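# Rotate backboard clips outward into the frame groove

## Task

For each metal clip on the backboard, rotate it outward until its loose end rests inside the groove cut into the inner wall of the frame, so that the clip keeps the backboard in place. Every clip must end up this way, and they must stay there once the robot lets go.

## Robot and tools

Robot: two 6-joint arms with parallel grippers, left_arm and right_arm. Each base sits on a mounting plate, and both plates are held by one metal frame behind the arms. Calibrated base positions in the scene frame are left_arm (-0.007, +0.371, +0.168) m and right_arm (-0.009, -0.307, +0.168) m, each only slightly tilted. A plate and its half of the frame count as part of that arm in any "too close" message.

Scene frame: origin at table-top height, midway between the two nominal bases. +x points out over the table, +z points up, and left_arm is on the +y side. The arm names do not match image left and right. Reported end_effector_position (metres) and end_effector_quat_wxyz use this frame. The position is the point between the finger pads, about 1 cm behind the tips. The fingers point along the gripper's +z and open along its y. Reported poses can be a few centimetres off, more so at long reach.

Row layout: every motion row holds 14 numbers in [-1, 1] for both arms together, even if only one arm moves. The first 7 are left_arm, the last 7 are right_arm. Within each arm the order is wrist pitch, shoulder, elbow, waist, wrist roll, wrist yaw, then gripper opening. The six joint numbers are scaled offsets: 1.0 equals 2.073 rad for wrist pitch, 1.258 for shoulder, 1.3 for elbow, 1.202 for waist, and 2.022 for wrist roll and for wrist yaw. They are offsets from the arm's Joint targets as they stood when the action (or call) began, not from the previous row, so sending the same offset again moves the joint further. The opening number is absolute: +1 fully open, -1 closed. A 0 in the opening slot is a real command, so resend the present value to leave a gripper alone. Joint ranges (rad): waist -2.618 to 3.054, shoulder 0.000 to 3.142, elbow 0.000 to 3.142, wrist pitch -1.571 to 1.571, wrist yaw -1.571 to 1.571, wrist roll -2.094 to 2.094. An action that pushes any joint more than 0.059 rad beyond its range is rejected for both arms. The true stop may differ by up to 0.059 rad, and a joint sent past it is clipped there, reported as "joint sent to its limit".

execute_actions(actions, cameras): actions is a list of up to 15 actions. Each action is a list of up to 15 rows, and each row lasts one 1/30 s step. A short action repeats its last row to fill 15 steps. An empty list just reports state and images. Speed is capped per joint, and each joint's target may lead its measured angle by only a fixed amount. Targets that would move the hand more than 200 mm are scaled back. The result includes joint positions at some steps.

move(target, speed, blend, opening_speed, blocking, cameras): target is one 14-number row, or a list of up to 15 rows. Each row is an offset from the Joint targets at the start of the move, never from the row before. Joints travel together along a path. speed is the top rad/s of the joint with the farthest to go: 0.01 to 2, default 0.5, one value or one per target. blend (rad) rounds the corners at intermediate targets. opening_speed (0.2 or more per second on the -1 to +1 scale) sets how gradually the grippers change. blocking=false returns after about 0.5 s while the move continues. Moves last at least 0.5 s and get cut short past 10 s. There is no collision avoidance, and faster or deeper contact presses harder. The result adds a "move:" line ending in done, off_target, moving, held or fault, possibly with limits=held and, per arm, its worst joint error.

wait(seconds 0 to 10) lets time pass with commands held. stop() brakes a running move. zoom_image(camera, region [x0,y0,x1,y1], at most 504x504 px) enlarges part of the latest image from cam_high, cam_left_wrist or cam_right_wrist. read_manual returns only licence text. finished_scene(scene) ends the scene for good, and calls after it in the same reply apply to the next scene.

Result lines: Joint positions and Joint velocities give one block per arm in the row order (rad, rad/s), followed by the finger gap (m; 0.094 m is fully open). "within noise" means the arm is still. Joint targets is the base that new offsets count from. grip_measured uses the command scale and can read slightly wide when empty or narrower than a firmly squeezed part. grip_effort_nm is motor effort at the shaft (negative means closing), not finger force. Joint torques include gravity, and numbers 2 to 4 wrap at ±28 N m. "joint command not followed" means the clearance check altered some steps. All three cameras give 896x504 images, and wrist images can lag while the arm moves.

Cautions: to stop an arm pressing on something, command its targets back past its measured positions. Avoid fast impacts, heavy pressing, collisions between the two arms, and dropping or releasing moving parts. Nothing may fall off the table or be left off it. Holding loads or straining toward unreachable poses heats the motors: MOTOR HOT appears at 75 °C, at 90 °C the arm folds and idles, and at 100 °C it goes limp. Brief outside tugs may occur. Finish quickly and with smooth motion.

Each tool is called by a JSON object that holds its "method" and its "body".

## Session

Scene 1 is done, so I'm starting scene 2.

{"method": "execute_actions", "body": {"actions": []}}

Scene clock: 0.00 s.
left_arm: end_effector_position=(+0.4140, +0.1248, +0.1489) grip_measured=+1.000 grip_effort_nm=n/a end_effector_quat_wxyz=(-0.007, -0.542, +0.841, -0.004) | right_arm: end_effector_position=(+0.0777, -0.5496, +0.1016) grip_measured=+1.000 grip_effort_nm=n/a end_effector_quat_wxyz=(+0.019, -0.341, +0.938, +0.057)
Joint names: [wrist pitch, shoulder, elbow, waist, wrist roll, wrist yaw]
Joint positions: left_arm=[-1.176 2.54 2.148 -0.595 -1.683 -0.023 0.094] | right_arm=[-0.619 1.882 0.853 -1.243 -1.959 -0.046 0.094]
Joint velocities: within noise
Joint torques (N m): no reading
Motor temperatures (°C): left_arm=[20 26 16 18 18 18 17] | right_arm=[16 19 20 18 21 19 17]
Heat: left arm: 26 °C; right arm: 21 °C.
Joint targets: left_arm=[-1.182 2.539 2.151 -0.595 -1.683 -0.028] | right_arm=[-0.625 1.874 0.859 -1.243 -1.960 -0.052]
Tool commands: left_gripper/opening=+1.0 right_gripper/opening=+1.0
camera_calibration:
cam_left_wrist: T_world_to_cam=[[0.901826, -0.431307, -0.0261403, -0.310491], [-0.378671, -0.818011, 0.432973, 0.233185], [-0.208127, -0.380568, -0.901028, 0.352001], [0, 0, 0, 1]] pos_world=[0.44157, 0.190792, 0.208084]
cam_right_wrist: T_world_to_cam=[[0.635147, -0.768456, -0.0778664, -0.467053], [-0.707143, -0.619083, 0.341591, -0.277563], [-0.310704, -0.161898, -0.936617, 0.119638], [0, 0, 0, 1]] pos_world=[0.137543, -0.511375, 0.170501]

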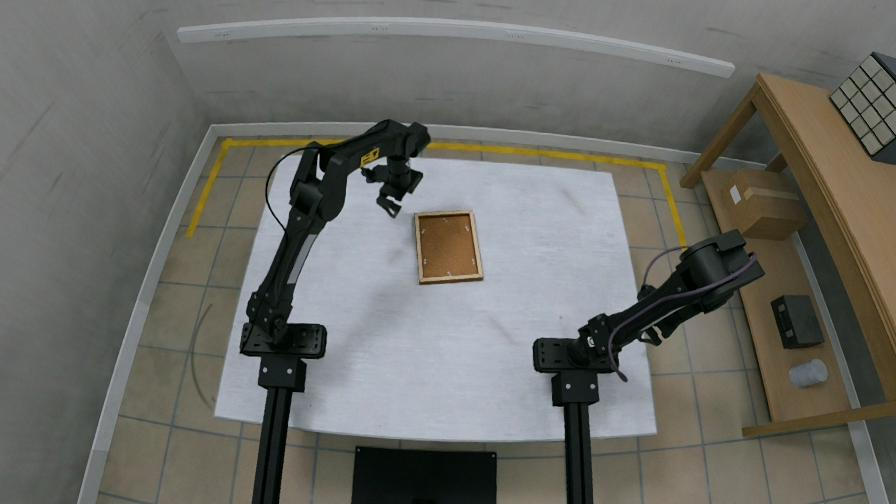

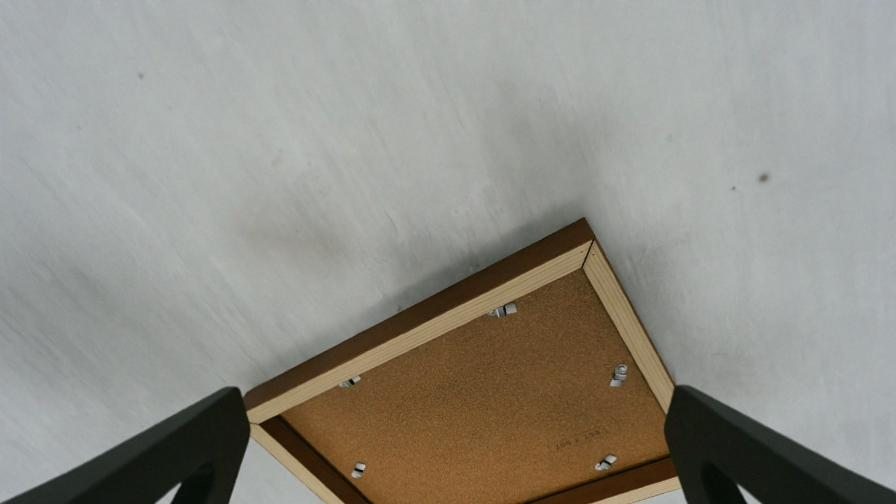

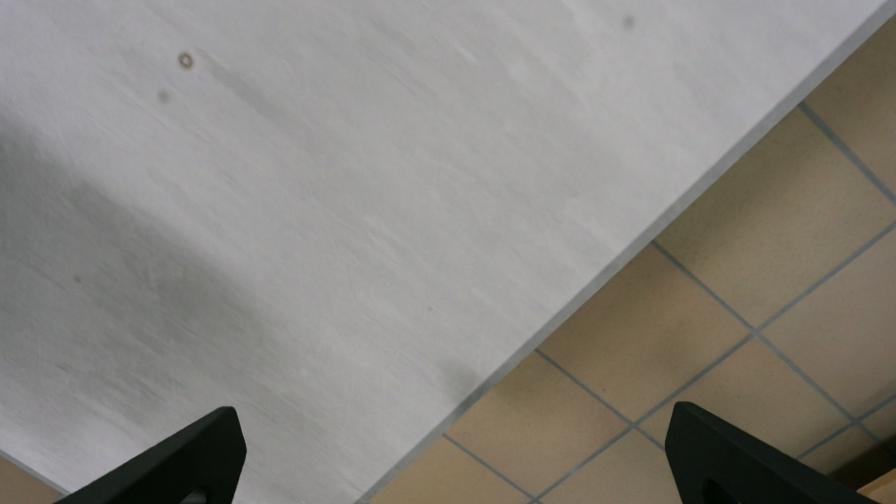

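{"method": "zoom_image", "body": {"camera": "cam_high", "region": [400, 200, 500, 295]}}

{"method": "zoom_image", "body": {"camera": "cam_left_wrist", "region": [240, 200, 700, 504]}}

Scaled by 5.040.

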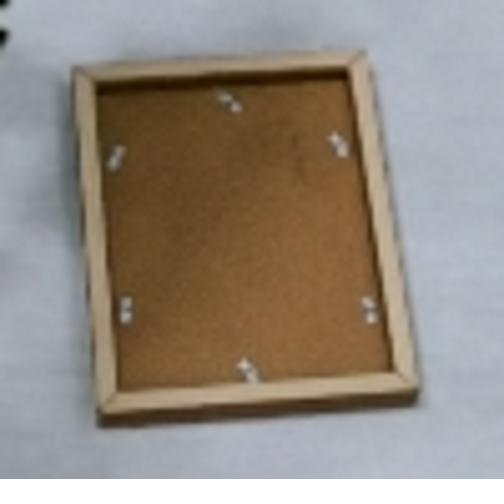

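Scaled by 1.096.

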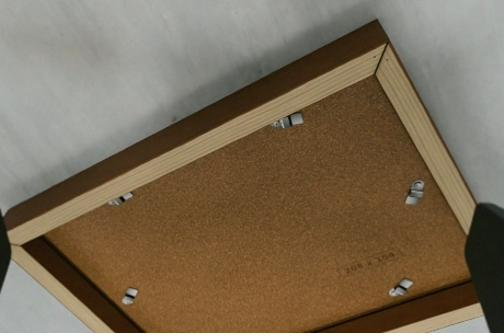

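{"method": "move", "body": {"target": [[0.1,-0.3,-0.1,0.1,0,0,1,-0.06,-0.08,0.1,0.1,0.1,0.02,1],[0.1925,-0.6566,-0.183,0.459,0,0,-0.4,-0.13,0.0,0.3,0.9,0.7,0.03,-0.35]], "speed": [0.8,1.0], "opening_speed": 1.0, "cameras": ["cam_high"], "blend": [0.1,0]}}

Scene clock: 15.93 s.
left_arm: end_effector_position=(+0.4981, +0.3945, +0.5084) grip_measured=-0.398 grip_effort_nm=-0.125 end_effector_quat_wxyz=(-0.311, +0.672, -0.574, +0.349) | right_arm: end_effector_position=(+0.3239, -0.3664, +0.1823) grip_measured=-0.348 grip_effort_nm=-0.154 end_effector_quat_wxyz=(+0.010, -0.187, +0.982, +0.010)
Joint names: [wrist pitch, shoulder, elbow, waist, wrist roll, wrist yaw]
Joint positions: left_arm=[-0.779 1.729 1.93 -0.043 -1.683 -0.024 0.028] | right_arm=[-0.887 1.864 1.219 -0.158 -0.552 0.003 0.031]
Joint velocities: within noise
Joint torques (N m): left_arm=[1.28 -9.89 6.57 -0.29 0.03 -0.02] | right_arm=[0.32 -7.95 7.31 0.01 0.03 0.01]
Motor temperatures (°C): left_arm=[21 30 17 18 18 18 17] | right_arm=[16 21 21 18 21 19 17]
Heat: left arm: 30 °C; right arm: 21 °C.
Joint targets: left_arm=[-0.783 1.713 1.913 -0.044 -1.683 -0.028] | right_arm=[-0.895 1.874 1.249 -0.161 -0.545 0.008]
move: done
Images, in order (width x height): cam_high 896x504.

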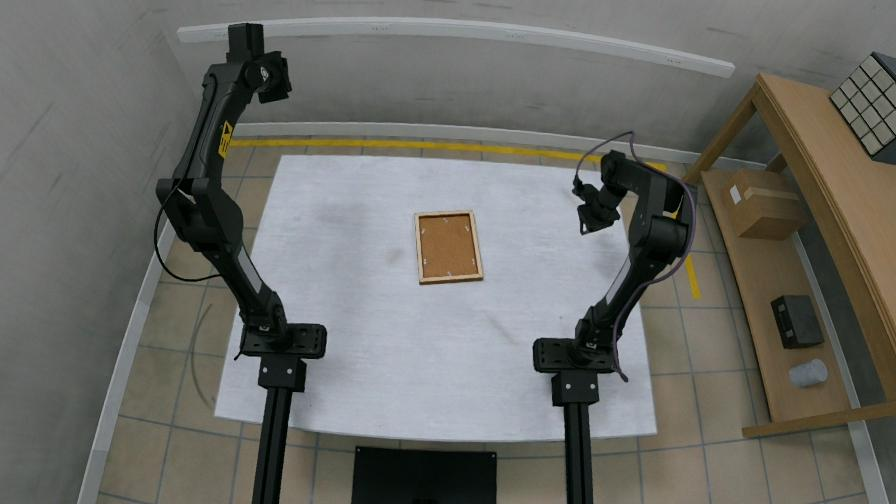

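{"method": "move", "body": {"target": [0,0,0,0,0,0,-0.4,-0.0217,0.395,0.375,0.807,0.6355,0.001,-0.35], "speed": 0.9, "cameras": ["cam_right_wrist"]}}

Scene clock: 24.20 s.
left_arm: end_effector_position=(+0.4981, +0.3945, +0.5084) grip_measured=-0.398 grip_effort_nm=-0.129 end_effector_quat_wxyz=(-0.311, +0.672, -0.574, +0.349) | right_arm: end_effector_position=(+0.2931, +0.0036, +0.1246) grip_measured=-0.348 grip_effort_nm=-0.149 end_effector_quat_wxyz=(-0.016, -0.032, +0.999, +0.008)
Joint names: [wrist pitch, shoulder, elbow, waist, wrist roll, wrist yaw]
Joint positions: left_arm=[-0.779 1.729 1.93 -0.043 -1.683 -0.024 0.028] | right_arm=[-0.93 2.362 1.703 0.813 0.732 0.006 0.031]
Joint velocities: within noise
Joint torques (N m): left_arm=[1.29 -9.88 6.53 -0.28 -0.01 -0.01] | right_arm=[0.24 -11.92 7.6 0.2 0.03 0.01]
Motor temperatures (°C): left_arm=[23 30 18 18 18 18 17] | right_arm=[17 21 22 18 21 19 17]
Heat: left arm: 30 °C; right arm: 22 °C.
Joint targets: left_arm=[-0.783 1.713 1.913 -0.044 -1.683 -0.028] | right_arm=[-0.940 2.371 1.736 0.809 0.740 0.010]
move: done
camera_calibration:
cam_right_wrist: T_world_to_cam=[[0.055765, -0.998443, -0.00112244, -0.0158862], [-0.89701, -0.0505934, 0.439105, 0.250824], [-0.438478, -0.0234798, -0.898435, 0.329805], [0, 0, 0, 1]] pos_world=[0.37049, 0.00457236, 0.186153]
Images, in order (width x height): cam_right_wrist 896x504.

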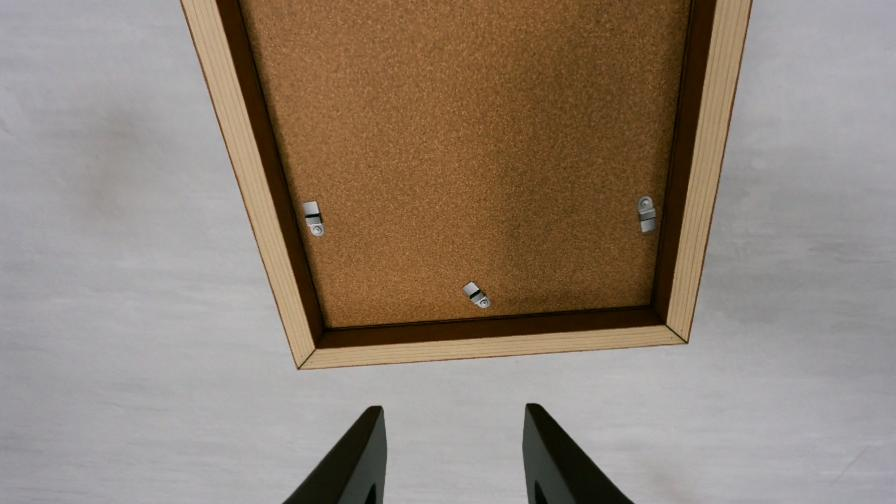

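{"method": "move", "body": {"target": [0,0,0,0,0,0,-0.4,-0.106,0.215,0.385,-0.107,-0.059,0,-0.35], "speed": 0.8, "cameras": ["cam_right_wrist"]}}

Scene clock: 36.27 s.
left_arm: end_effector_position=(+0.4981, +0.3945, +0.5084) grip_measured=-0.398 grip_effort_nm=-0.120 end_effector_quat_wxyz=(-0.311, +0.672, -0.574, +0.349) | right_arm: end_effector_position=(+0.3812, +0.0001, +0.1230) grip_measured=-0.348 grip_effort_nm=-0.149 end_effector_quat_wxyz=(-0.011, -0.018, +1.000, +0.013)
Joint names: [wrist pitch, shoulder, elbow, waist, wrist roll, wrist yaw]
Joint positions: left_arm=[-0.779 1.729 1.93 -0.043 -1.683 -0.024 0.028] | right_arm=[-1.15 2.628 2.204 0.681 0.629 0.006 0.031]
Joint velocities: within noise
Joint torques (N m): left_arm=[1.23 -9.87 6.53 -0.32 0.03 0.01] | right_arm=[0.25 -13.44 7.82 0.64 -0.12 0.01]
Motor temperatures (°C): left_arm=[24 29 18 18 18 18 17] | right_arm=[17 22 22 18 21 19 17]
Heat: left arm: 29 °C; right arm: 22 °C.
Joint targets: left_arm=[-0.783 1.713 1.913 -0.044 -1.683 -0.028] | right_arm=[-1.160 2.642 2.237 0.681 0.621 0.010]
move: done
camera_calibration:
cam_right_wrist: T_world_to_cam=[[0.0270598, -0.999576, -0.010706, -0.0120987], [-0.902153, -0.0290326, 0.430439, 0.333402], [-0.430568, -0.00198913, -0.902556, 0.364468], [0, 0, 0, 1]] pos_world=[0.458035, -0.00168906, 0.185314]
Images, in order (width x height): cam_right_wrist 896x504.

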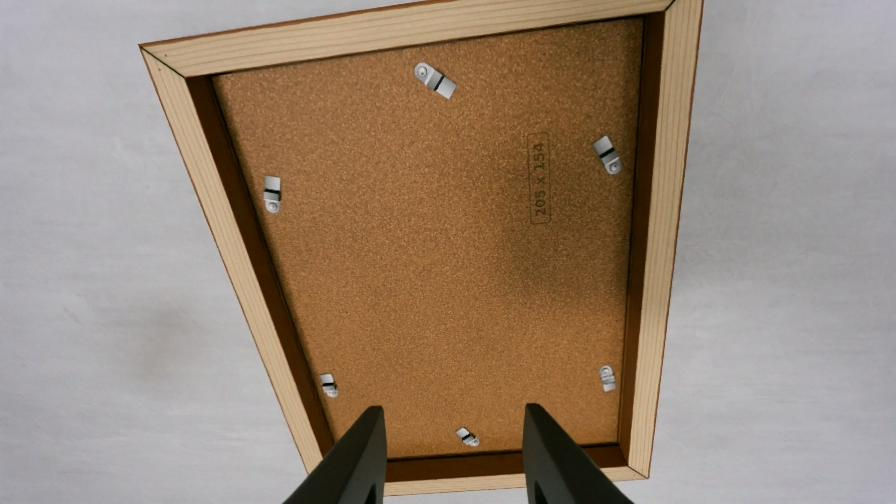

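{"method": "move", "body": {"target": [0,0,0,0,0,0,-0.4,0.3026,-0.251,-0.70,-0.060,-0.077,0,0.03], "speed": 0.7, "cameras": ["cam_right_wrist"]}}

Scene clock: 83.97 s.
left_arm: end_effector_position=(+0.4981, +0.3945, +0.5084) grip_measured=-0.398 grip_effort_nm=-0.120 end_effector_quat_wxyz=(-0.311, +0.672, -0.574, +0.349) | right_arm: end_effector_position=(+0.3078, -0.0860, +0.0458) grip_measured=+0.028 grip_effort_nm=0.066 end_effector_quat_wxyz=(-0.008, -0.062, +0.998, +0.015)
Joint names: [wrist pitch, shoulder, elbow, waist, wrist roll, wrist yaw]
Joint positions: left_arm=[-0.779 1.729 1.93 -0.043 -1.683 -0.024 0.028] | right_arm=[-0.543 2.361 1.336 0.614 0.473 0.006 0.048]
Joint velocities: within noise
Joint torques (N m): left_arm=[1.25 -9.72 6.56 -0.36 0.03 -0.02] | right_arm=[0.46 -14.99 3.55 -0.05 -0.12 0.02]
Motor temperatures (°C): left_arm=[27 30 19 18 18 18 17] | right_arm=[17 25 23 18 21 19 17]
Heat: left arm: 30 °C; right arm: 25 °C.
Joint targets: left_arm=[-0.783 1.713 1.913 -0.044 -1.683 -0.028] | right_arm=[-0.532 2.326 1.327 0.608 0.465 0.010]
move: done
camera_calibration:
cam_right_wrist: T_world_to_cam=[[0.115862, -0.993144, -0.0154995, -0.123591], [-0.899053, -0.111493, 0.423406, 0.290172], [-0.422231, -0.0351217, -0.905808, 0.257743], [0, 0, 0, 1]] pos_world=[0.384027, -0.0813389, 0.108689]
Images, in order (width x height): cam_right_wrist 896x504.

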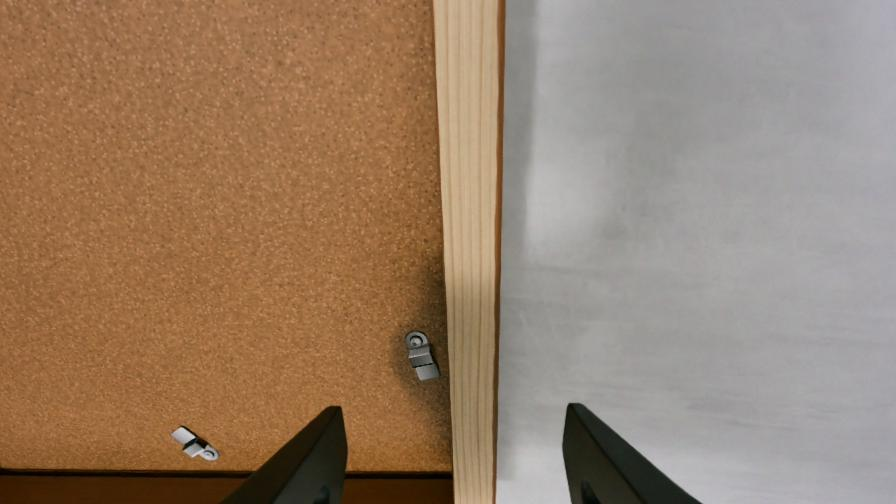

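{"method": "move", "body": {"target": [[0,0,0,0,0,0,-0.4,0.0374,0.05,-0.0154,-0.0067,0,0,0.03],[0,0,0,0,0,0,-0.4,0.0374,0.105,-0.0154,-0.0067,0,0,0.03]], "speed": 0.2, "cameras": ["cam_right_wrist"]}}

Scene clock: 100.90 s.
left_arm: end_effector_position=(+0.4981, +0.3945, +0.5084) grip_measured=-0.398 grip_effort_nm=-0.115 end_effector_quat_wxyz=(-0.311, +0.672, -0.574, +0.349) | right_arm: end_effector_position=(+0.3067, -0.0901, +0.0191) grip_measured=+0.028 grip_effort_nm=0.061 end_effector_quat_wxyz=(-0.007, -0.058, +0.998, +0.016)
Joint names: [wrist pitch, shoulder, elbow, waist, wrist roll, wrist yaw]
Joint positions: left_arm=[-0.779 1.729 1.93 -0.043 -1.683 -0.024 0.028] | right_arm=[-0.46 2.426 1.319 0.605 0.472 0.006 0.048]
Joint velocities: within noise
Joint torques (N m): left_arm=[1.28 -9.83 6.54 -0.35 0.01 -0.01] | right_arm=[0.42 -8.73 3.06 0.16 -0.09 0.01]
Motor temperatures (°C): left_arm=[27 30 19 18 18 18 17] | right_arm=[17 28 22 18 21 19 17]
Heat: left arm: 30 °C; right arm: 28 °C.
Joint targets: left_arm=[-0.783 1.713 1.913 -0.044 -1.683 -0.028] | right_arm=[-0.455 2.458 1.307 0.600 0.465 0.011]
move: done
camera_calibration:
cam_right_wrist: T_world_to_cam=[[0.107485, -0.994077, -0.016037, -0.125416], [-0.900381, -0.104169, 0.42245, 0.301117], [-0.421618, -0.0309676, -0.906245, 0.233145], [0, 0, 0, 1]] pos_world=[0.382899, -0.0860865, 0.0820681]
Images, in order (width x height): cam_right_wrist 896x504.

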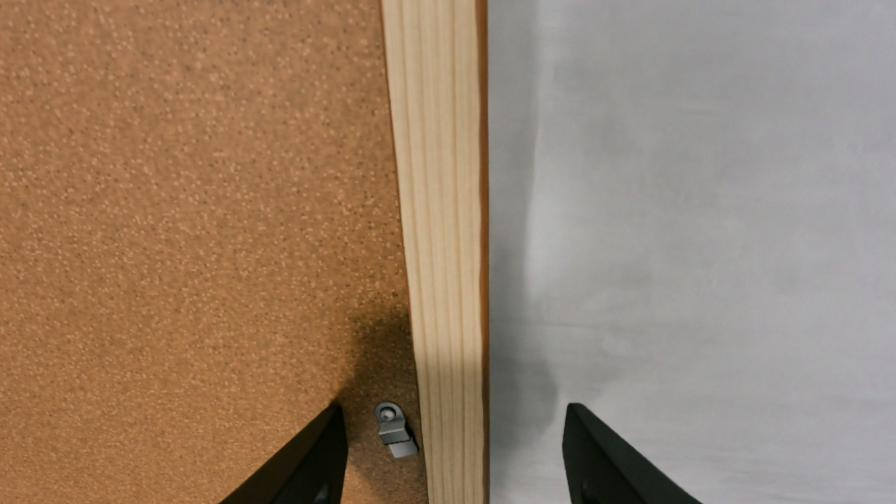

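{"method": "move", "body": {"target": [[0,0,0,0,0,0,-0.4,0,-0.08,0,0,0,0,0.03],[0,0,0,0,0,0,-0.4,0.0116,-0.08,-0.0185,0.0175,0,0,0.03],[0,0,0,0,0,0,-0.4,0.0116,-0.003,-0.0185,0.0175,0,0,0.03]], "speed": 0.25, "cameras": ["cam_right_wrist"]}}

Scene clock: 109.07 s.
left_arm: end_effector_position=(+0.4981, +0.3945, +0.5084) grip_measured=-0.398 grip_effort_nm=-0.115 end_effector_quat_wxyz=(-0.311, +0.672, -0.574, +0.349) | right_arm: end_effector_position=(+0.3039, -0.0880, +0.0187) grip_measured=+0.028 grip_effort_nm=0.056 end_effector_quat_wxyz=(+0.000, -0.062, +0.998, +0.019)
Joint names: [wrist pitch, shoulder, elbow, waist, wrist roll, wrist yaw]
Joint positions: left_arm=[-0.779 1.729 1.93 -0.043 -1.683 -0.024 0.028] | right_arm=[-0.429 2.416 1.293 0.613 0.472 0.007 0.048]
Joint velocities: within noise
Joint torques (N m): left_arm=[1.27 -9.94 6.48 -0.31 0 -0.01] | right_arm=[0.39 -8.03 3.14 1.29 -0.1 0]
Motor temperatures (°C): left_arm=[28 30 19 18 18 18 17] | right_arm=[17 26 22 18 21 19 17]
Heat: left arm: 30 °C; right arm: 26 °C.
Joint targets: left_arm=[-0.783 1.713 1.913 -0.044 -1.683 -0.028] | right_arm=[-0.431 2.454 1.283 0.621 0.465 0.011]
move: off_target (right_arm); right_arm: the shoulder is farthest, 0.039 rad from its target
camera_calibration:
cam_right_wrist: T_world_to_cam=[[0.115847, -0.993015, -0.0223912, -0.125409], [-0.904917, -0.11481, 0.409809, 0.299728], [-0.409517, -0.027213, -0.911896, 0.228397], [0, 0, 0, 1]] pos_world=[0.37929, -0.0839055, 0.0826353]
Images, in order (width x height): cam_right_wrist 896x504.

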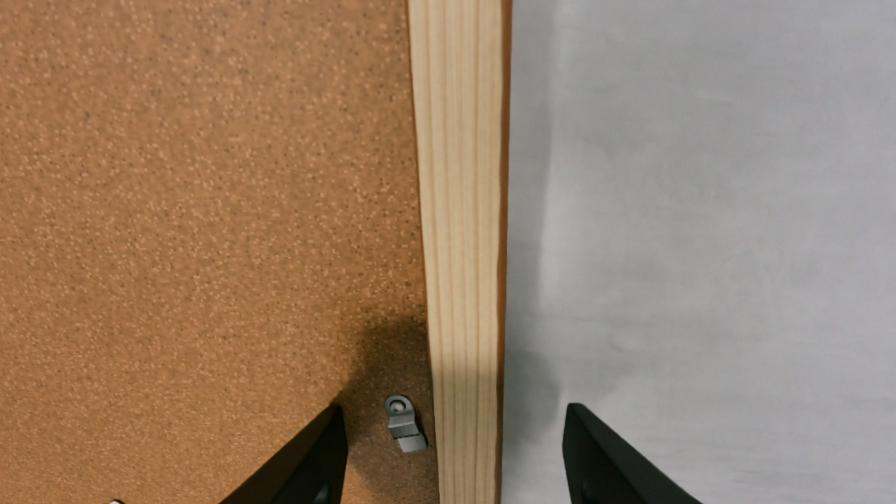

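{"method": "move", "body": {"target": [[0,0,0,0,0,0,-0.4,0,-0.08,0,0,0,0,0.03],[0,0,0,0,0,0,-0.4,-0.012,-0.08,0,0,0,0,0.03],[0,0,0,0,0,0,-0.4,-0.012,0.002,0,0,0,0,0.03]], "speed": 0.25, "cameras": ["cam_right_wrist"]}}

Scene clock: 117.30 s.
left_arm: end_effector_position=(+0.4981, +0.3945, +0.5084) grip_measured=-0.398 grip_effort_nm=-0.120 end_effector_quat_wxyz=(-0.311, +0.672, -0.574, +0.349) | right_arm: end_effector_position=(+0.3013, -0.0899, +0.0186) grip_measured=+0.028 grip_effort_nm=0.056 end_effector_quat_wxyz=(-0.006, -0.062, +0.998, +0.016)
Joint names: [wrist pitch, shoulder, elbow, waist, wrist roll, wrist yaw]
Joint positions: left_arm=[-0.779 1.729 1.93 -0.043 -1.683 -0.024 0.028] | right_arm=[-0.442 2.416 1.293 0.613 0.472 0.007 0.048]
Joint velocities: within noise
Joint torques (N m): left_arm=[1.22 -9.84 6.6 -0.36 0 0.01] | right_arm=[0.25 -7.82 3.14 1.39 -0.1 -0.01]
Motor temperatures (°C): left_arm=[28 30 19 18 18 18 17] | right_arm=[17 25 22 18 21 19 17]
Heat: left arm: 30 °C; right arm: 25 °C.
Joint targets: left_arm=[-0.783 1.713 1.913 -0.044 -1.683 -0.028] | right_arm=[-0.456 2.457 1.283 0.621 0.465 0.010]
move: off_target (right_arm); right_arm: the shoulder is farthest, 0.041 rad from its target
camera_calibration:
cam_right_wrist: T_world_to_cam=[[0.116155, -0.993101, -0.0160674, -0.127176], [-0.900498, -0.112121, 0.420157, 0.295868], [-0.41906, -0.0343345, -0.907309, 0.229383], [0, 0, 0, 1]] pos_world=[0.377325, -0.0852501, 0.0817668]
Images, in order (width x height): cam_right_wrist 896x504.

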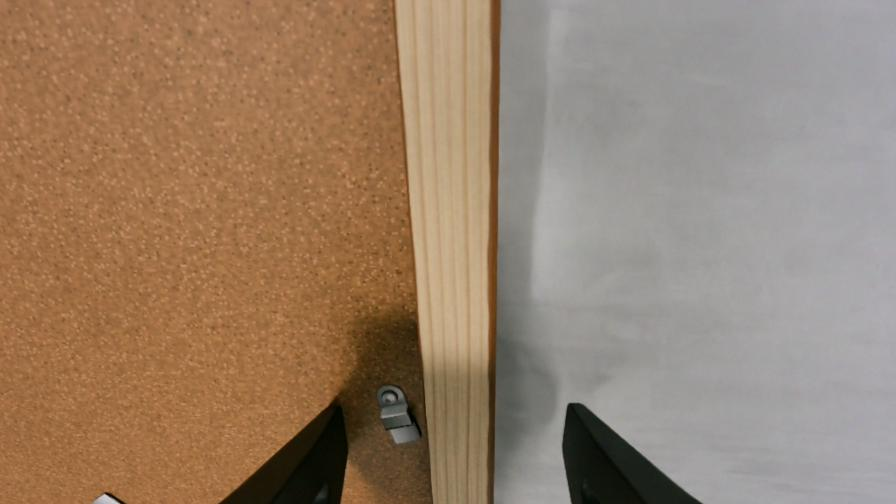

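{"method": "move", "body": {"target": [[0,0,0,0,0,0,-0.4,0,-0.08,0,0,0,0,0.03],[0,0,0,0,0,0,-0.4,-0.006,-0.08,0,0,0,0,0.03],[0,0,0,0,0,0,-0.4,-0.006,0.003,0,0,0,0,0.03],[0,0,0,0,0,0,-0.4,-0.006,0.003,0,0,0,0,-0.5]], "speed": 0.25, "opening_speed": 0.35, "cameras": ["cam_right_wrist"]}}

Scene clock: 125.23 s.
left_arm: end_effector_position=(+0.4981, +0.3945, +0.5084) grip_measured=-0.398 grip_effort_nm=-0.129 end_effector_quat_wxyz=(-0.311, +0.672, -0.574, +0.349) | right_arm: end_effector_position=(+0.2977, -0.0868, +0.0185) grip_measured=-0.497 grip_effort_nm=-0.222 end_effector_quat_wxyz=(-0.011, -0.066, +0.998, +0.020)
Joint names: [wrist pitch, shoulder, elbow, waist, wrist roll, wrist yaw]
Joint positions: left_arm=[-0.779 1.729 1.93 -0.043 -1.683 -0.024 0.028] | right_arm=[-0.446 2.416 1.293 0.619 0.47 -0.006 0.024]
Joint velocities: within noise
Joint torques (N m): left_arm=[1.25 -9.92 6.48 -0.36 0 -0.03] | right_arm=[0.15 -7.58 3.17 0.76 -0.09 0.13]
Motor temperatures (°C): left_arm=[28 30 19 18 18 18 17] | right_arm=[17 25 21 18 21 19 17]
Heat: left arm: 30 °C; right arm: 25 °C.
Joint targets: left_arm=[-0.783 1.713 1.913 -0.044 -1.683 -0.028] | right_arm=[-0.468 2.460 1.283 0.622 0.466 0.011]
move: off_target (right_arm); target 4's new numbers were sent with right_arm's shoulder 0.045 rad from that target; right_arm: the shoulder is farthest, 0.044 rad from its target
camera_calibration:
cam_right_wrist: T_world_to_cam=[[0.122972, -0.992076, -0.0257503, -0.125489], [-0.894826, -0.122063, 0.429403, 0.290282], [-0.429144, -0.0297627, -0.902746, 0.231205], [0, 0, 0, 1]] pos_world=[0.374404, -0.0821808, 0.0808401]
Images, in order (width x height): cam_right_wrist 896x504.

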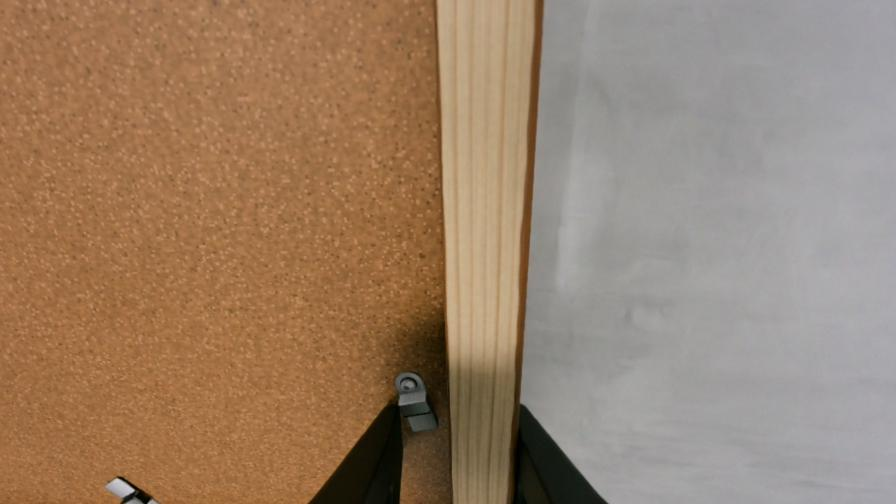

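{"method": "move", "body": {"target": [0,0,0,0,0,0,-0.4,0,0,0,0,0,0,-0.72], "opening_speed": 0.3, "cameras": ["cam_right_wrist"]}}

{"method": "zoom_image", "body": {"camera": "cam_right_wrist", "region": [330, 304, 630, 504]}}

Scene clock: 130.83 s.
left_arm: end_effector_position=(+0.4981, +0.3945, +0.5084) grip_measured=-0.398 grip_effort_nm=-0.125 end_effector_quat_wxyz=(-0.311, +0.672, -0.574, +0.349) | right_arm: end_effector_position=(+0.2974, -0.0914, +0.0184) grip_measured=-0.716 grip_effort_nm=-0.242 end_effector_quat_wxyz=(-0.011, -0.068, +0.998, +0.008)
Joint names: [wrist pitch, shoulder, elbow, waist, wrist roll, wrist yaw]
Joint positions: left_arm=[-0.779 1.729 1.93 -0.043 -1.683 -0.024 0.028] | right_arm=[-0.457 2.416 1.293 0.619 0.465 0.014 0.013]
Joint velocities: within noise
Joint torques (N m): left_arm=[1.26 -9.76 6.56 -0.28 0.03 -0.02] | right_arm=[0.25 -7.53 3.15 0.75 -0.04 -0.07]
Motor temperatures (°C): left_arm=[28 30 19 18 18 18 17] | right_arm=[17 24 21 18 21 19 17]
Heat: left arm: 30 °C; right arm: 24 °C.
Joint targets: left_arm=[-0.783 1.713 1.913 -0.044 -1.683 -0.028] | right_arm=[-0.468 2.460 1.283 0.622 0.465 0.011]
move: off_target (right_arm); right_arm: the shoulder is farthest, 0.044 rad from its target
camera_calibration:
cam_right_wrist: T_world_to_cam=[[0.128465, -0.991711, -0.0023066, -0.132091], [-0.895192, -0.116962, 0.430059, 0.290092], [-0.426764, -0.0531827, -0.902798, 0.227999], [0, 0, 0, 1]] pos_world=[0.373959, -0.0849406, 0.0807753]
Images, in order (width x height): cam_right_wrist 896x504.

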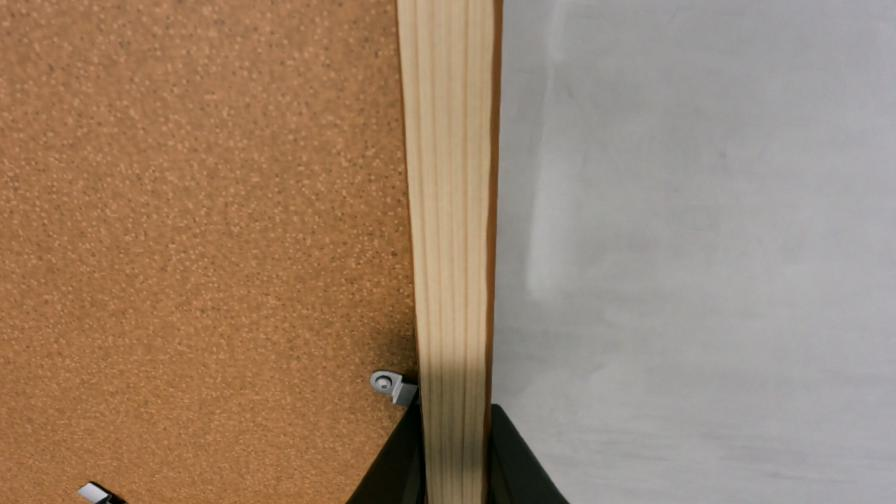

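Scaled by 1.680.

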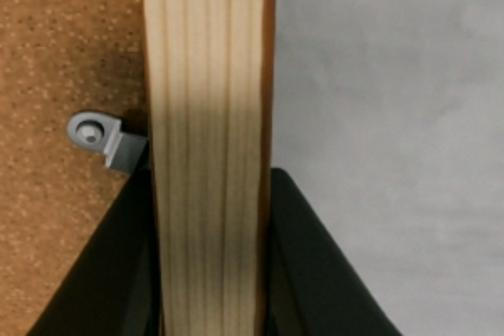

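{"method": "move", "body": {"target": [[0,0,0,0,0,0,-0.4,0,0,0,0,0,0,-0.4],[0,0,0,0,0,0,-0.4,0,-0.08,0,0,0,0,-0.4],[0,0,0,0,0,0,-0.4,0.009,-0.08,0,0,0,0,-0.4],[0,0,0,0,0,0,-0.4,0.009,0,0,0,0,0,-0.4]], "speed": 0.25, "opening_speed": 0.5, "cameras": ["cam_right_wrist"]}}

{"method": "zoom_image", "body": {"camera": "cam_right_wrist", "region": [330, 304, 630, 504]}}

Scene clock: 138.20 s.
left_arm: end_effector_position=(+0.4981, +0.3945, +0.5084) grip_measured=-0.398 grip_effort_nm=-0.125 end_effector_quat_wxyz=(-0.311, +0.672, -0.574, +0.349) | right_arm: end_effector_position=(+0.3002, -0.0912, +0.0190) grip_measured=-0.402 grip_effort_nm=0.066 end_effector_quat_wxyz=(-0.006, -0.067, +0.998, +0.009)
Joint names: [wrist pitch, shoulder, elbow, waist, wrist roll, wrist yaw]
Joint positions: left_arm=[-0.779 1.729 1.93 -0.043 -1.683 -0.024 0.028] | right_arm=[-0.45 2.415 1.293 0.617 0.466 0.018 0.028]
Joint velocities: within noise
Joint torques (N m): left_arm=[1.27 -9.88 6.52 -0.28 0.02 0] | right_arm=[0.37 -7.38 3.18 0.91 -0.04 -0.11]
Motor temperatures (°C): left_arm=[28 30 19 18 18 18 17] | right_arm=[17 24 21 18 21 19 17]
Heat: left arm: 30 °C; right arm: 24 °C.
Joint targets: left_arm=[-0.783 1.713 1.913 -0.044 -1.683 -0.028] | right_arm=[-0.450 2.460 1.283 0.621 0.465 0.010]
move: off_target (right_arm); right_arm: the shoulder is farthest, 0.045 rad from its target
camera_calibration:
cam_right_wrist: T_world_to_cam=[[0.126245, -0.991995, -0.00288624, -0.131543], [-0.899784, -0.115734, 0.420706, 0.293979], [-0.417672, -0.0505152, -0.907192, 0.227347], [0, 0, 0, 1]] pos_world=[0.376081, -0.0849824, 0.0821893]
Images, in order (width x height): cam_right_wrist 896x504.

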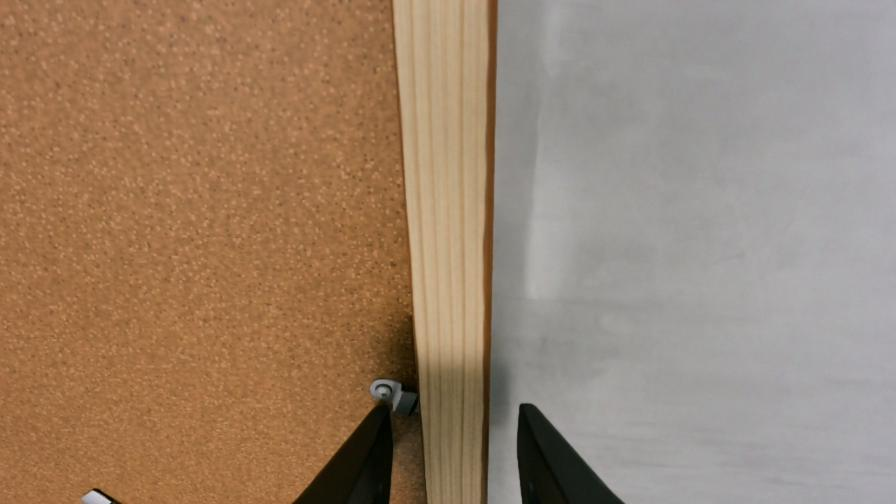

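Scaled by 1.680.

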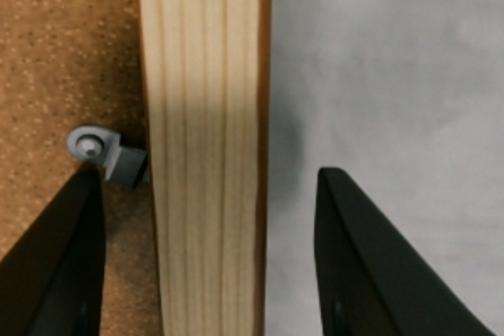

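{"method": "move", "body": {"target": [0,0,0,0,0,0,-0.4,0,0,0,0,0,0,-0.73], "opening_speed": 0.35, "cameras": ["cam_right_wrist"]}}

{"method": "zoom_image", "body": {"camera": "cam_right_wrist", "region": [330, 304, 630, 504]}}

Scene clock: 141.90 s.
left_arm: end_effector_position=(+0.4981, +0.3945, +0.5084) grip_measured=-0.398 grip_effort_nm=-0.129 end_effector_quat_wxyz=(-0.311, +0.672, -0.574, +0.349) | right_arm: end_effector_position=(+0.2999, -0.0909, +0.0189) grip_measured=-0.726 grip_effort_nm=-0.247 end_effector_quat_wxyz=(-0.006, -0.067, +0.998, +0.010)
Joint names: [wrist pitch, shoulder, elbow, waist, wrist roll, wrist yaw]
Joint positions: left_arm=[-0.779 1.729 1.93 -0.043 -1.683 -0.024 0.028] | right_arm=[-0.449 2.415 1.293 0.617 0.466 0.016 0.013]
Joint velocities: within noise
Joint torques (N m): left_arm=[1.26 -9.88 6.53 -0.29 0.04 -0.05] | right_arm=[0.38 -7.43 3.14 0.9 -0.04 -0.08]
Motor temperatures (°C): left_arm=[28 30 19 18 18 18 17] | right_arm=[17 24 21 18 21 19 17]
Heat: left arm: 30 °C; right arm: 24 °C.
Joint targets: left_arm=[-0.783 1.713 1.913 -0.044 -1.683 -0.028] | right_arm=[-0.449 2.460 1.283 0.621 0.465 0.010]
move: off_target (right_arm); right_arm: the shoulder is farthest, 0.045 rad from its target
camera_calibration:
cam_right_wrist: T_world_to_cam=[[0.126239, -0.991988, -0.00492263, -0.131138], [-0.89924, -0.116528, 0.421651, 0.293602], [-0.418846, -0.0488021, -0.906745, 0.227648], [0, 0, 0, 1]] pos_world=[0.375923, -0.0847649, 0.0819756]
Images, in order (width x height): cam_right_wrist 896x504.

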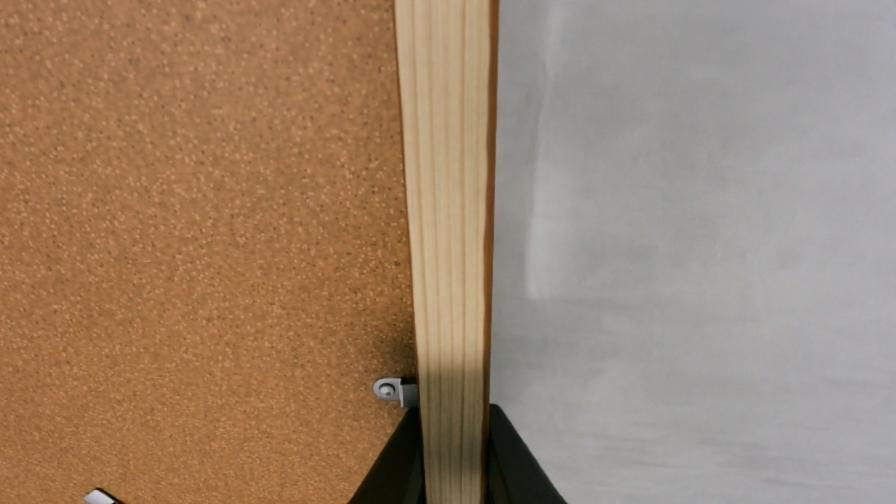

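Scaled by 1.680.

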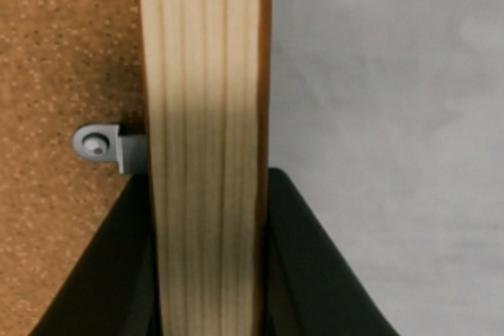

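{"method": "move", "body": {"target": [[0,0,0,0,0,0,-0.4,0,0,0,0,0,0,-0.4],[0,0,0,0,0,0,-0.4,0,-0.15,0,0,0,0,-0.3],[0,0,0,0,0,0,-0.4,-0.2335,0.17,0.6315,0.238,0.146,0,0.03],[0,0,0,0,0,0,-0.4,-0.2335,0.2258,0.6315,0.238,0.146,0,0.03]], "speed": [0.3,0.4,0.8,0.4], "opening_speed": 0.6, "cameras": ["cam_right_wrist"]}}

Scene clock: 159.33 s.
left_arm: end_effector_position=(+0.4981, +0.3945, +0.5084) grip_measured=-0.398 grip_effort_nm=-0.129 end_effector_quat_wxyz=(-0.311, +0.672, -0.574, +0.349) | right_arm: end_effector_position=(+0.2956, +0.0754, +0.0439) grip_measured=+0.028 grip_effort_nm=0.066 end_effector_quat_wxyz=(-0.012, -0.069, +0.998, +0.006)
Joint names: [wrist pitch, shoulder, elbow, waist, wrist roll, wrist yaw]
Joint positions: left_arm=[-0.779 1.729 1.93 -0.043 -1.683 -0.024 0.028] | right_arm=[-0.929 2.739 2.077 0.908 0.754 0.012 0.048]
Joint velocities: within noise
Joint torques (N m): left_arm=[1.27 -9.96 6.57 -0.39 0.02 -0.03] | right_arm=[0.27 -14.28 6.97 0.55 0.02 -0.06]
Motor temperatures (°C): left_arm=[29 30 20 18 18 18 17] | right_arm=[17 24 22 18 21 19 17]
Heat: left arm: 30 °C; right arm: 24 °C.
Joint targets: left_arm=[-0.783 1.713 1.913 -0.044 -1.683 -0.028] | right_arm=[-0.933 2.744 2.104 0.907 0.761 0.010]
move: done
camera_calibration:
cam_right_wrist: T_world_to_cam=[[0.129471, -0.991578, 0.0031201, 0.0331631], [-0.8939, -0.115354, 0.43317, 0.29633], [-0.429162, -0.0588721, -0.901307, 0.260156], [0, 0, 0, 1]] pos_world=[0.372244, 0.0823827, 0.106016]
Images, in order (width x height): cam_right_wrist 896x504.

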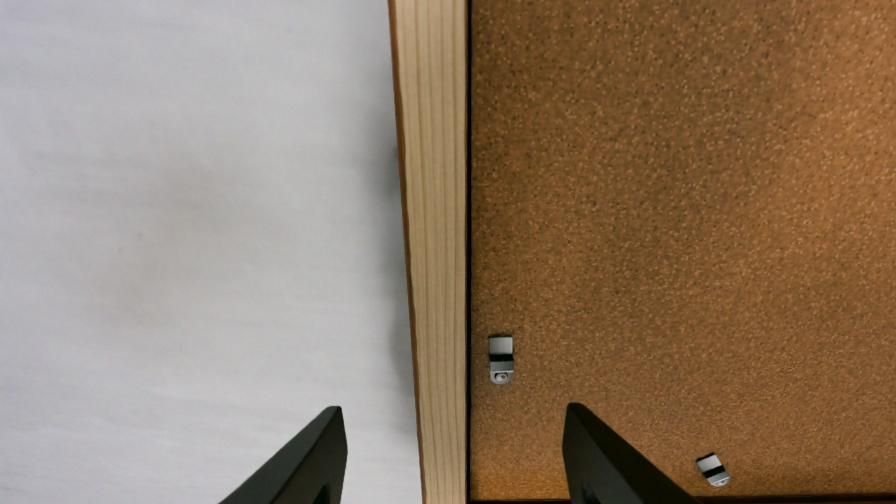

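{"method": "move", "body": {"target": [[0,0,0,0,0,0,-0.4,0.0355,0.035,0.0077,-0.009,0,0,0.03],[0,0,0,0,0,0,-0.4,0.0355,0.07,0.0077,-0.009,0,0,0.03]], "speed": 0.25, "opening_speed": 0.6, "cameras": ["cam_right_wrist"]}}

Scene clock: 171.10 s.
left_arm: end_effector_position=(+0.4981, +0.3945, +0.5084) grip_measured=-0.398 grip_effort_nm=-0.129 end_effector_quat_wxyz=(-0.311, +0.672, -0.574, +0.349) | right_arm: end_effector_position=(+0.3013, +0.0809, +0.0231) grip_measured=+0.028 grip_effort_nm=0.056 end_effector_quat_wxyz=(-0.004, -0.066, +0.998, +0.014)
Joint names: [wrist pitch, shoulder, elbow, waist, wrist roll, wrist yaw]
Joint positions: left_arm=[-0.779 1.729 1.93 -0.043 -1.683 -0.024 0.028] | right_arm=[-0.871 2.793 2.098 0.904 0.755 0.012 0.048]
Joint velocities: within noise
Joint torques (N m): left_arm=[1.29 -9.88 6.52 -0.27 0.03 -0.01] | right_arm=[0.5 -11.3 6.26 -0.13 0.01 -0.06]
Motor temperatures (°C): left_arm=[29 30 20 18 18 18 17] | right_arm=[17 25 23 18 21 19 17]
Heat: left arm: 30 °C; right arm: 25 °C.
Joint targets: left_arm=[-0.783 1.713 1.913 -0.044 -1.683 -0.028] | right_arm=[-0.860 2.832 2.114 0.897 0.761 0.011]
move: off_target (right_arm); right_arm: the shoulder is farthest, 0.039 rad from its target
camera_calibration:
cam_right_wrist: T_world_to_cam=[[0.123719, -0.992227, -0.0133838, 0.0400242], [-0.900956, -0.117971, 0.417566, 0.313838], [-0.415899, -0.0396024, -0.908548, 0.238815], [0, 0, 0, 1]] pos_world=[0.377126, 0.0861944, 0.0864623]
Images, in order (width x height): cam_right_wrist 896x504.

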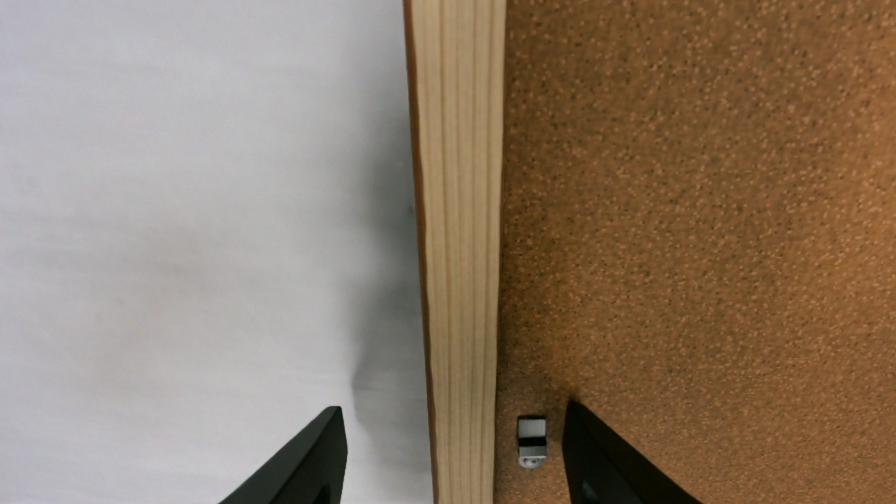

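{"method": "move", "body": {"target": [[0,0,0,0,0,0,-0.4,0,-0.08,0,0,0,0,0.03],[0,0,0,0,0,0,-0.4,0,-0.08,0,-0.0067,0,0,0.03],[0,0,0,0,0,0,-0.4,0,0,0,-0.0067,0,0,0.03]], "speed": 0.25, "cameras": ["cam_right_wrist"]}}

Scene clock: 178.50 s.
left_arm: end_effector_position=(+0.4981, +0.3945, +0.5084) grip_measured=-0.398 grip_effort_nm=-0.134 end_effector_quat_wxyz=(-0.311, +0.672, -0.574, +0.349) | right_arm: end_effector_position=(+0.3082, +0.0810, +0.0234) grip_measured=+0.028 grip_effort_nm=0.056 end_effector_quat_wxyz=(+0.001, -0.060, +0.998, +0.020)
Joint names: [wrist pitch, shoulder, elbow, waist, wrist roll, wrist yaw]
Joint positions: left_arm=[-0.779 1.729 1.93 -0.043 -1.683 -0.024 0.028] | right_arm=[-0.859 2.795 2.103 0.894 0.755 0.012 0.048]
Joint velocities: within noise
Joint torques (N m): left_arm=[1.28 -9.91 6.63 -0.28 0.04 -0.03] | right_arm=[0.39 -11.49 5.93 0.17 0.01 -0.02]
Motor temperatures (°C): left_arm=[29 30 20 18 18 18 17] | right_arm=[17 25 23 18 21 19 17]
Heat: left arm: 30 °C; right arm: 25 °C.
Joint targets: left_arm=[-0.783 1.713 1.913 -0.044 -1.683 -0.028] | right_arm=[-0.860 2.832 2.114 0.889 0.761 0.011]
move: off_target (right_arm); right_arm: the shoulder is farthest, 0.037 rad from its target
camera_calibration:
cam_right_wrist: T_world_to_cam=[[0.112327, -0.993362, -0.0248101, 0.0432093], [-0.906104, -0.112644, 0.407783, 0.321299], [-0.407871, -0.0233244, -0.912742, 0.238245], [0, 0, 0, 1]] pos_world=[0.38345, 0.0846719, 0.087508]
Images, in order (width x height): cam_right_wrist 896x504.

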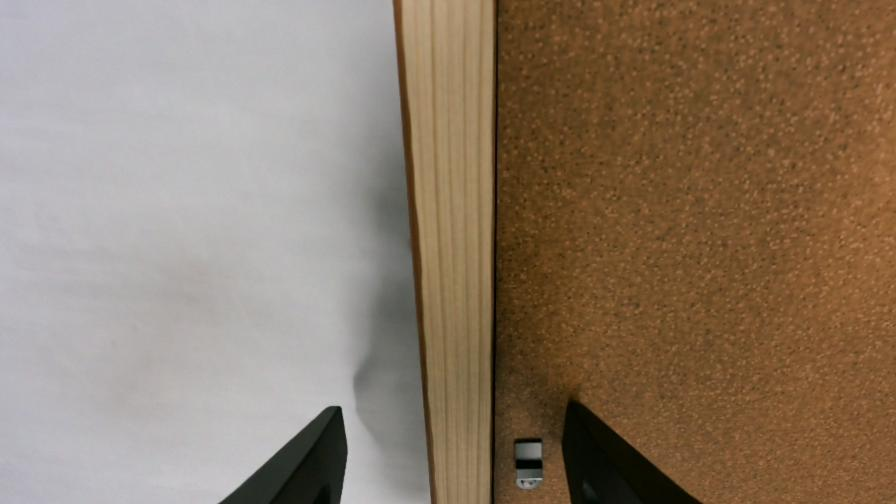

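{"method": "move", "body": {"target": [[0,0,0,0,0,0,-0.4,0,-0.08,0,0,0,0,0.03],[0,0,0,0,0,0,-0.4,-0.0092,-0.08,0,0.0158,0,0,0.03],[0,0,0,0,0,0,-0.4,-0.0092,0,0,0.0158,0,0,0.03]], "speed": 0.25, "cameras": ["cam_right_wrist"]}}

Scene clock: 184.07 s.
left_arm: end_effector_position=(+0.4981, +0.3945, +0.5084) grip_measured=-0.398 grip_effort_nm=-0.125 end_effector_quat_wxyz=(-0.311, +0.672, -0.574, +0.349) | right_arm: end_effector_position=(+0.3043, +0.0830, +0.0234) grip_measured=+0.028 grip_effort_nm=0.061 end_effector_quat_wxyz=(-0.001, -0.065, +0.998, +0.019)
Joint names: [wrist pitch, shoulder, elbow, waist, wrist roll, wrist yaw]
Joint positions: left_arm=[-0.779 1.729 1.93 -0.043 -1.683 -0.024 0.028] | right_arm=[-0.866 2.797 2.107 0.902 0.755 0.011 0.048]
Joint velocities: within noise
Joint torques (N m): left_arm=[1.28 -9.92 6.6 -0.36 0.02 -0.04] | right_arm=[0.28 -11.73 5.6 1.1 0.01 -0.05]
Motor temperatures (°C): left_arm=[29 30 20 18 18 18 17] | right_arm=[17 26 23 18 21 19 17]
Heat: left arm: 30 °C; right arm: 26 °C.
Joint targets: left_arm=[-0.783 1.713 1.913 -0.044 -1.683 -0.028] | right_arm=[-0.879 2.832 2.114 0.908 0.761 0.011]
move: done
camera_calibration:
cam_right_wrist: T_world_to_cam=[[0.120798, -0.992449, -0.0212861, 0.042844], [-0.903609, -0.118811, 0.411551, 0.31763], [-0.410973, -0.0304801, -0.911138, 0.238184], [0, 0, 0, 1]] pos_world=[0.379725, 0.0875184, 0.0872096]
Images, in order (width x height): cam_right_wrist 896x504.

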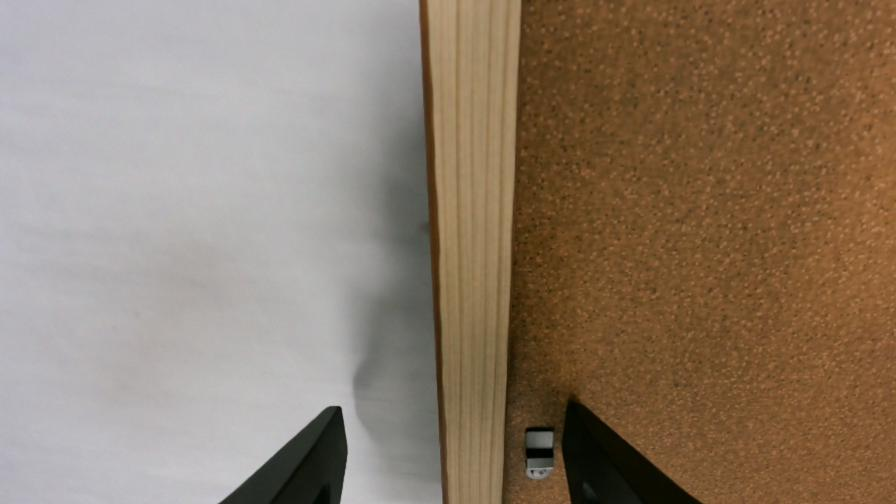

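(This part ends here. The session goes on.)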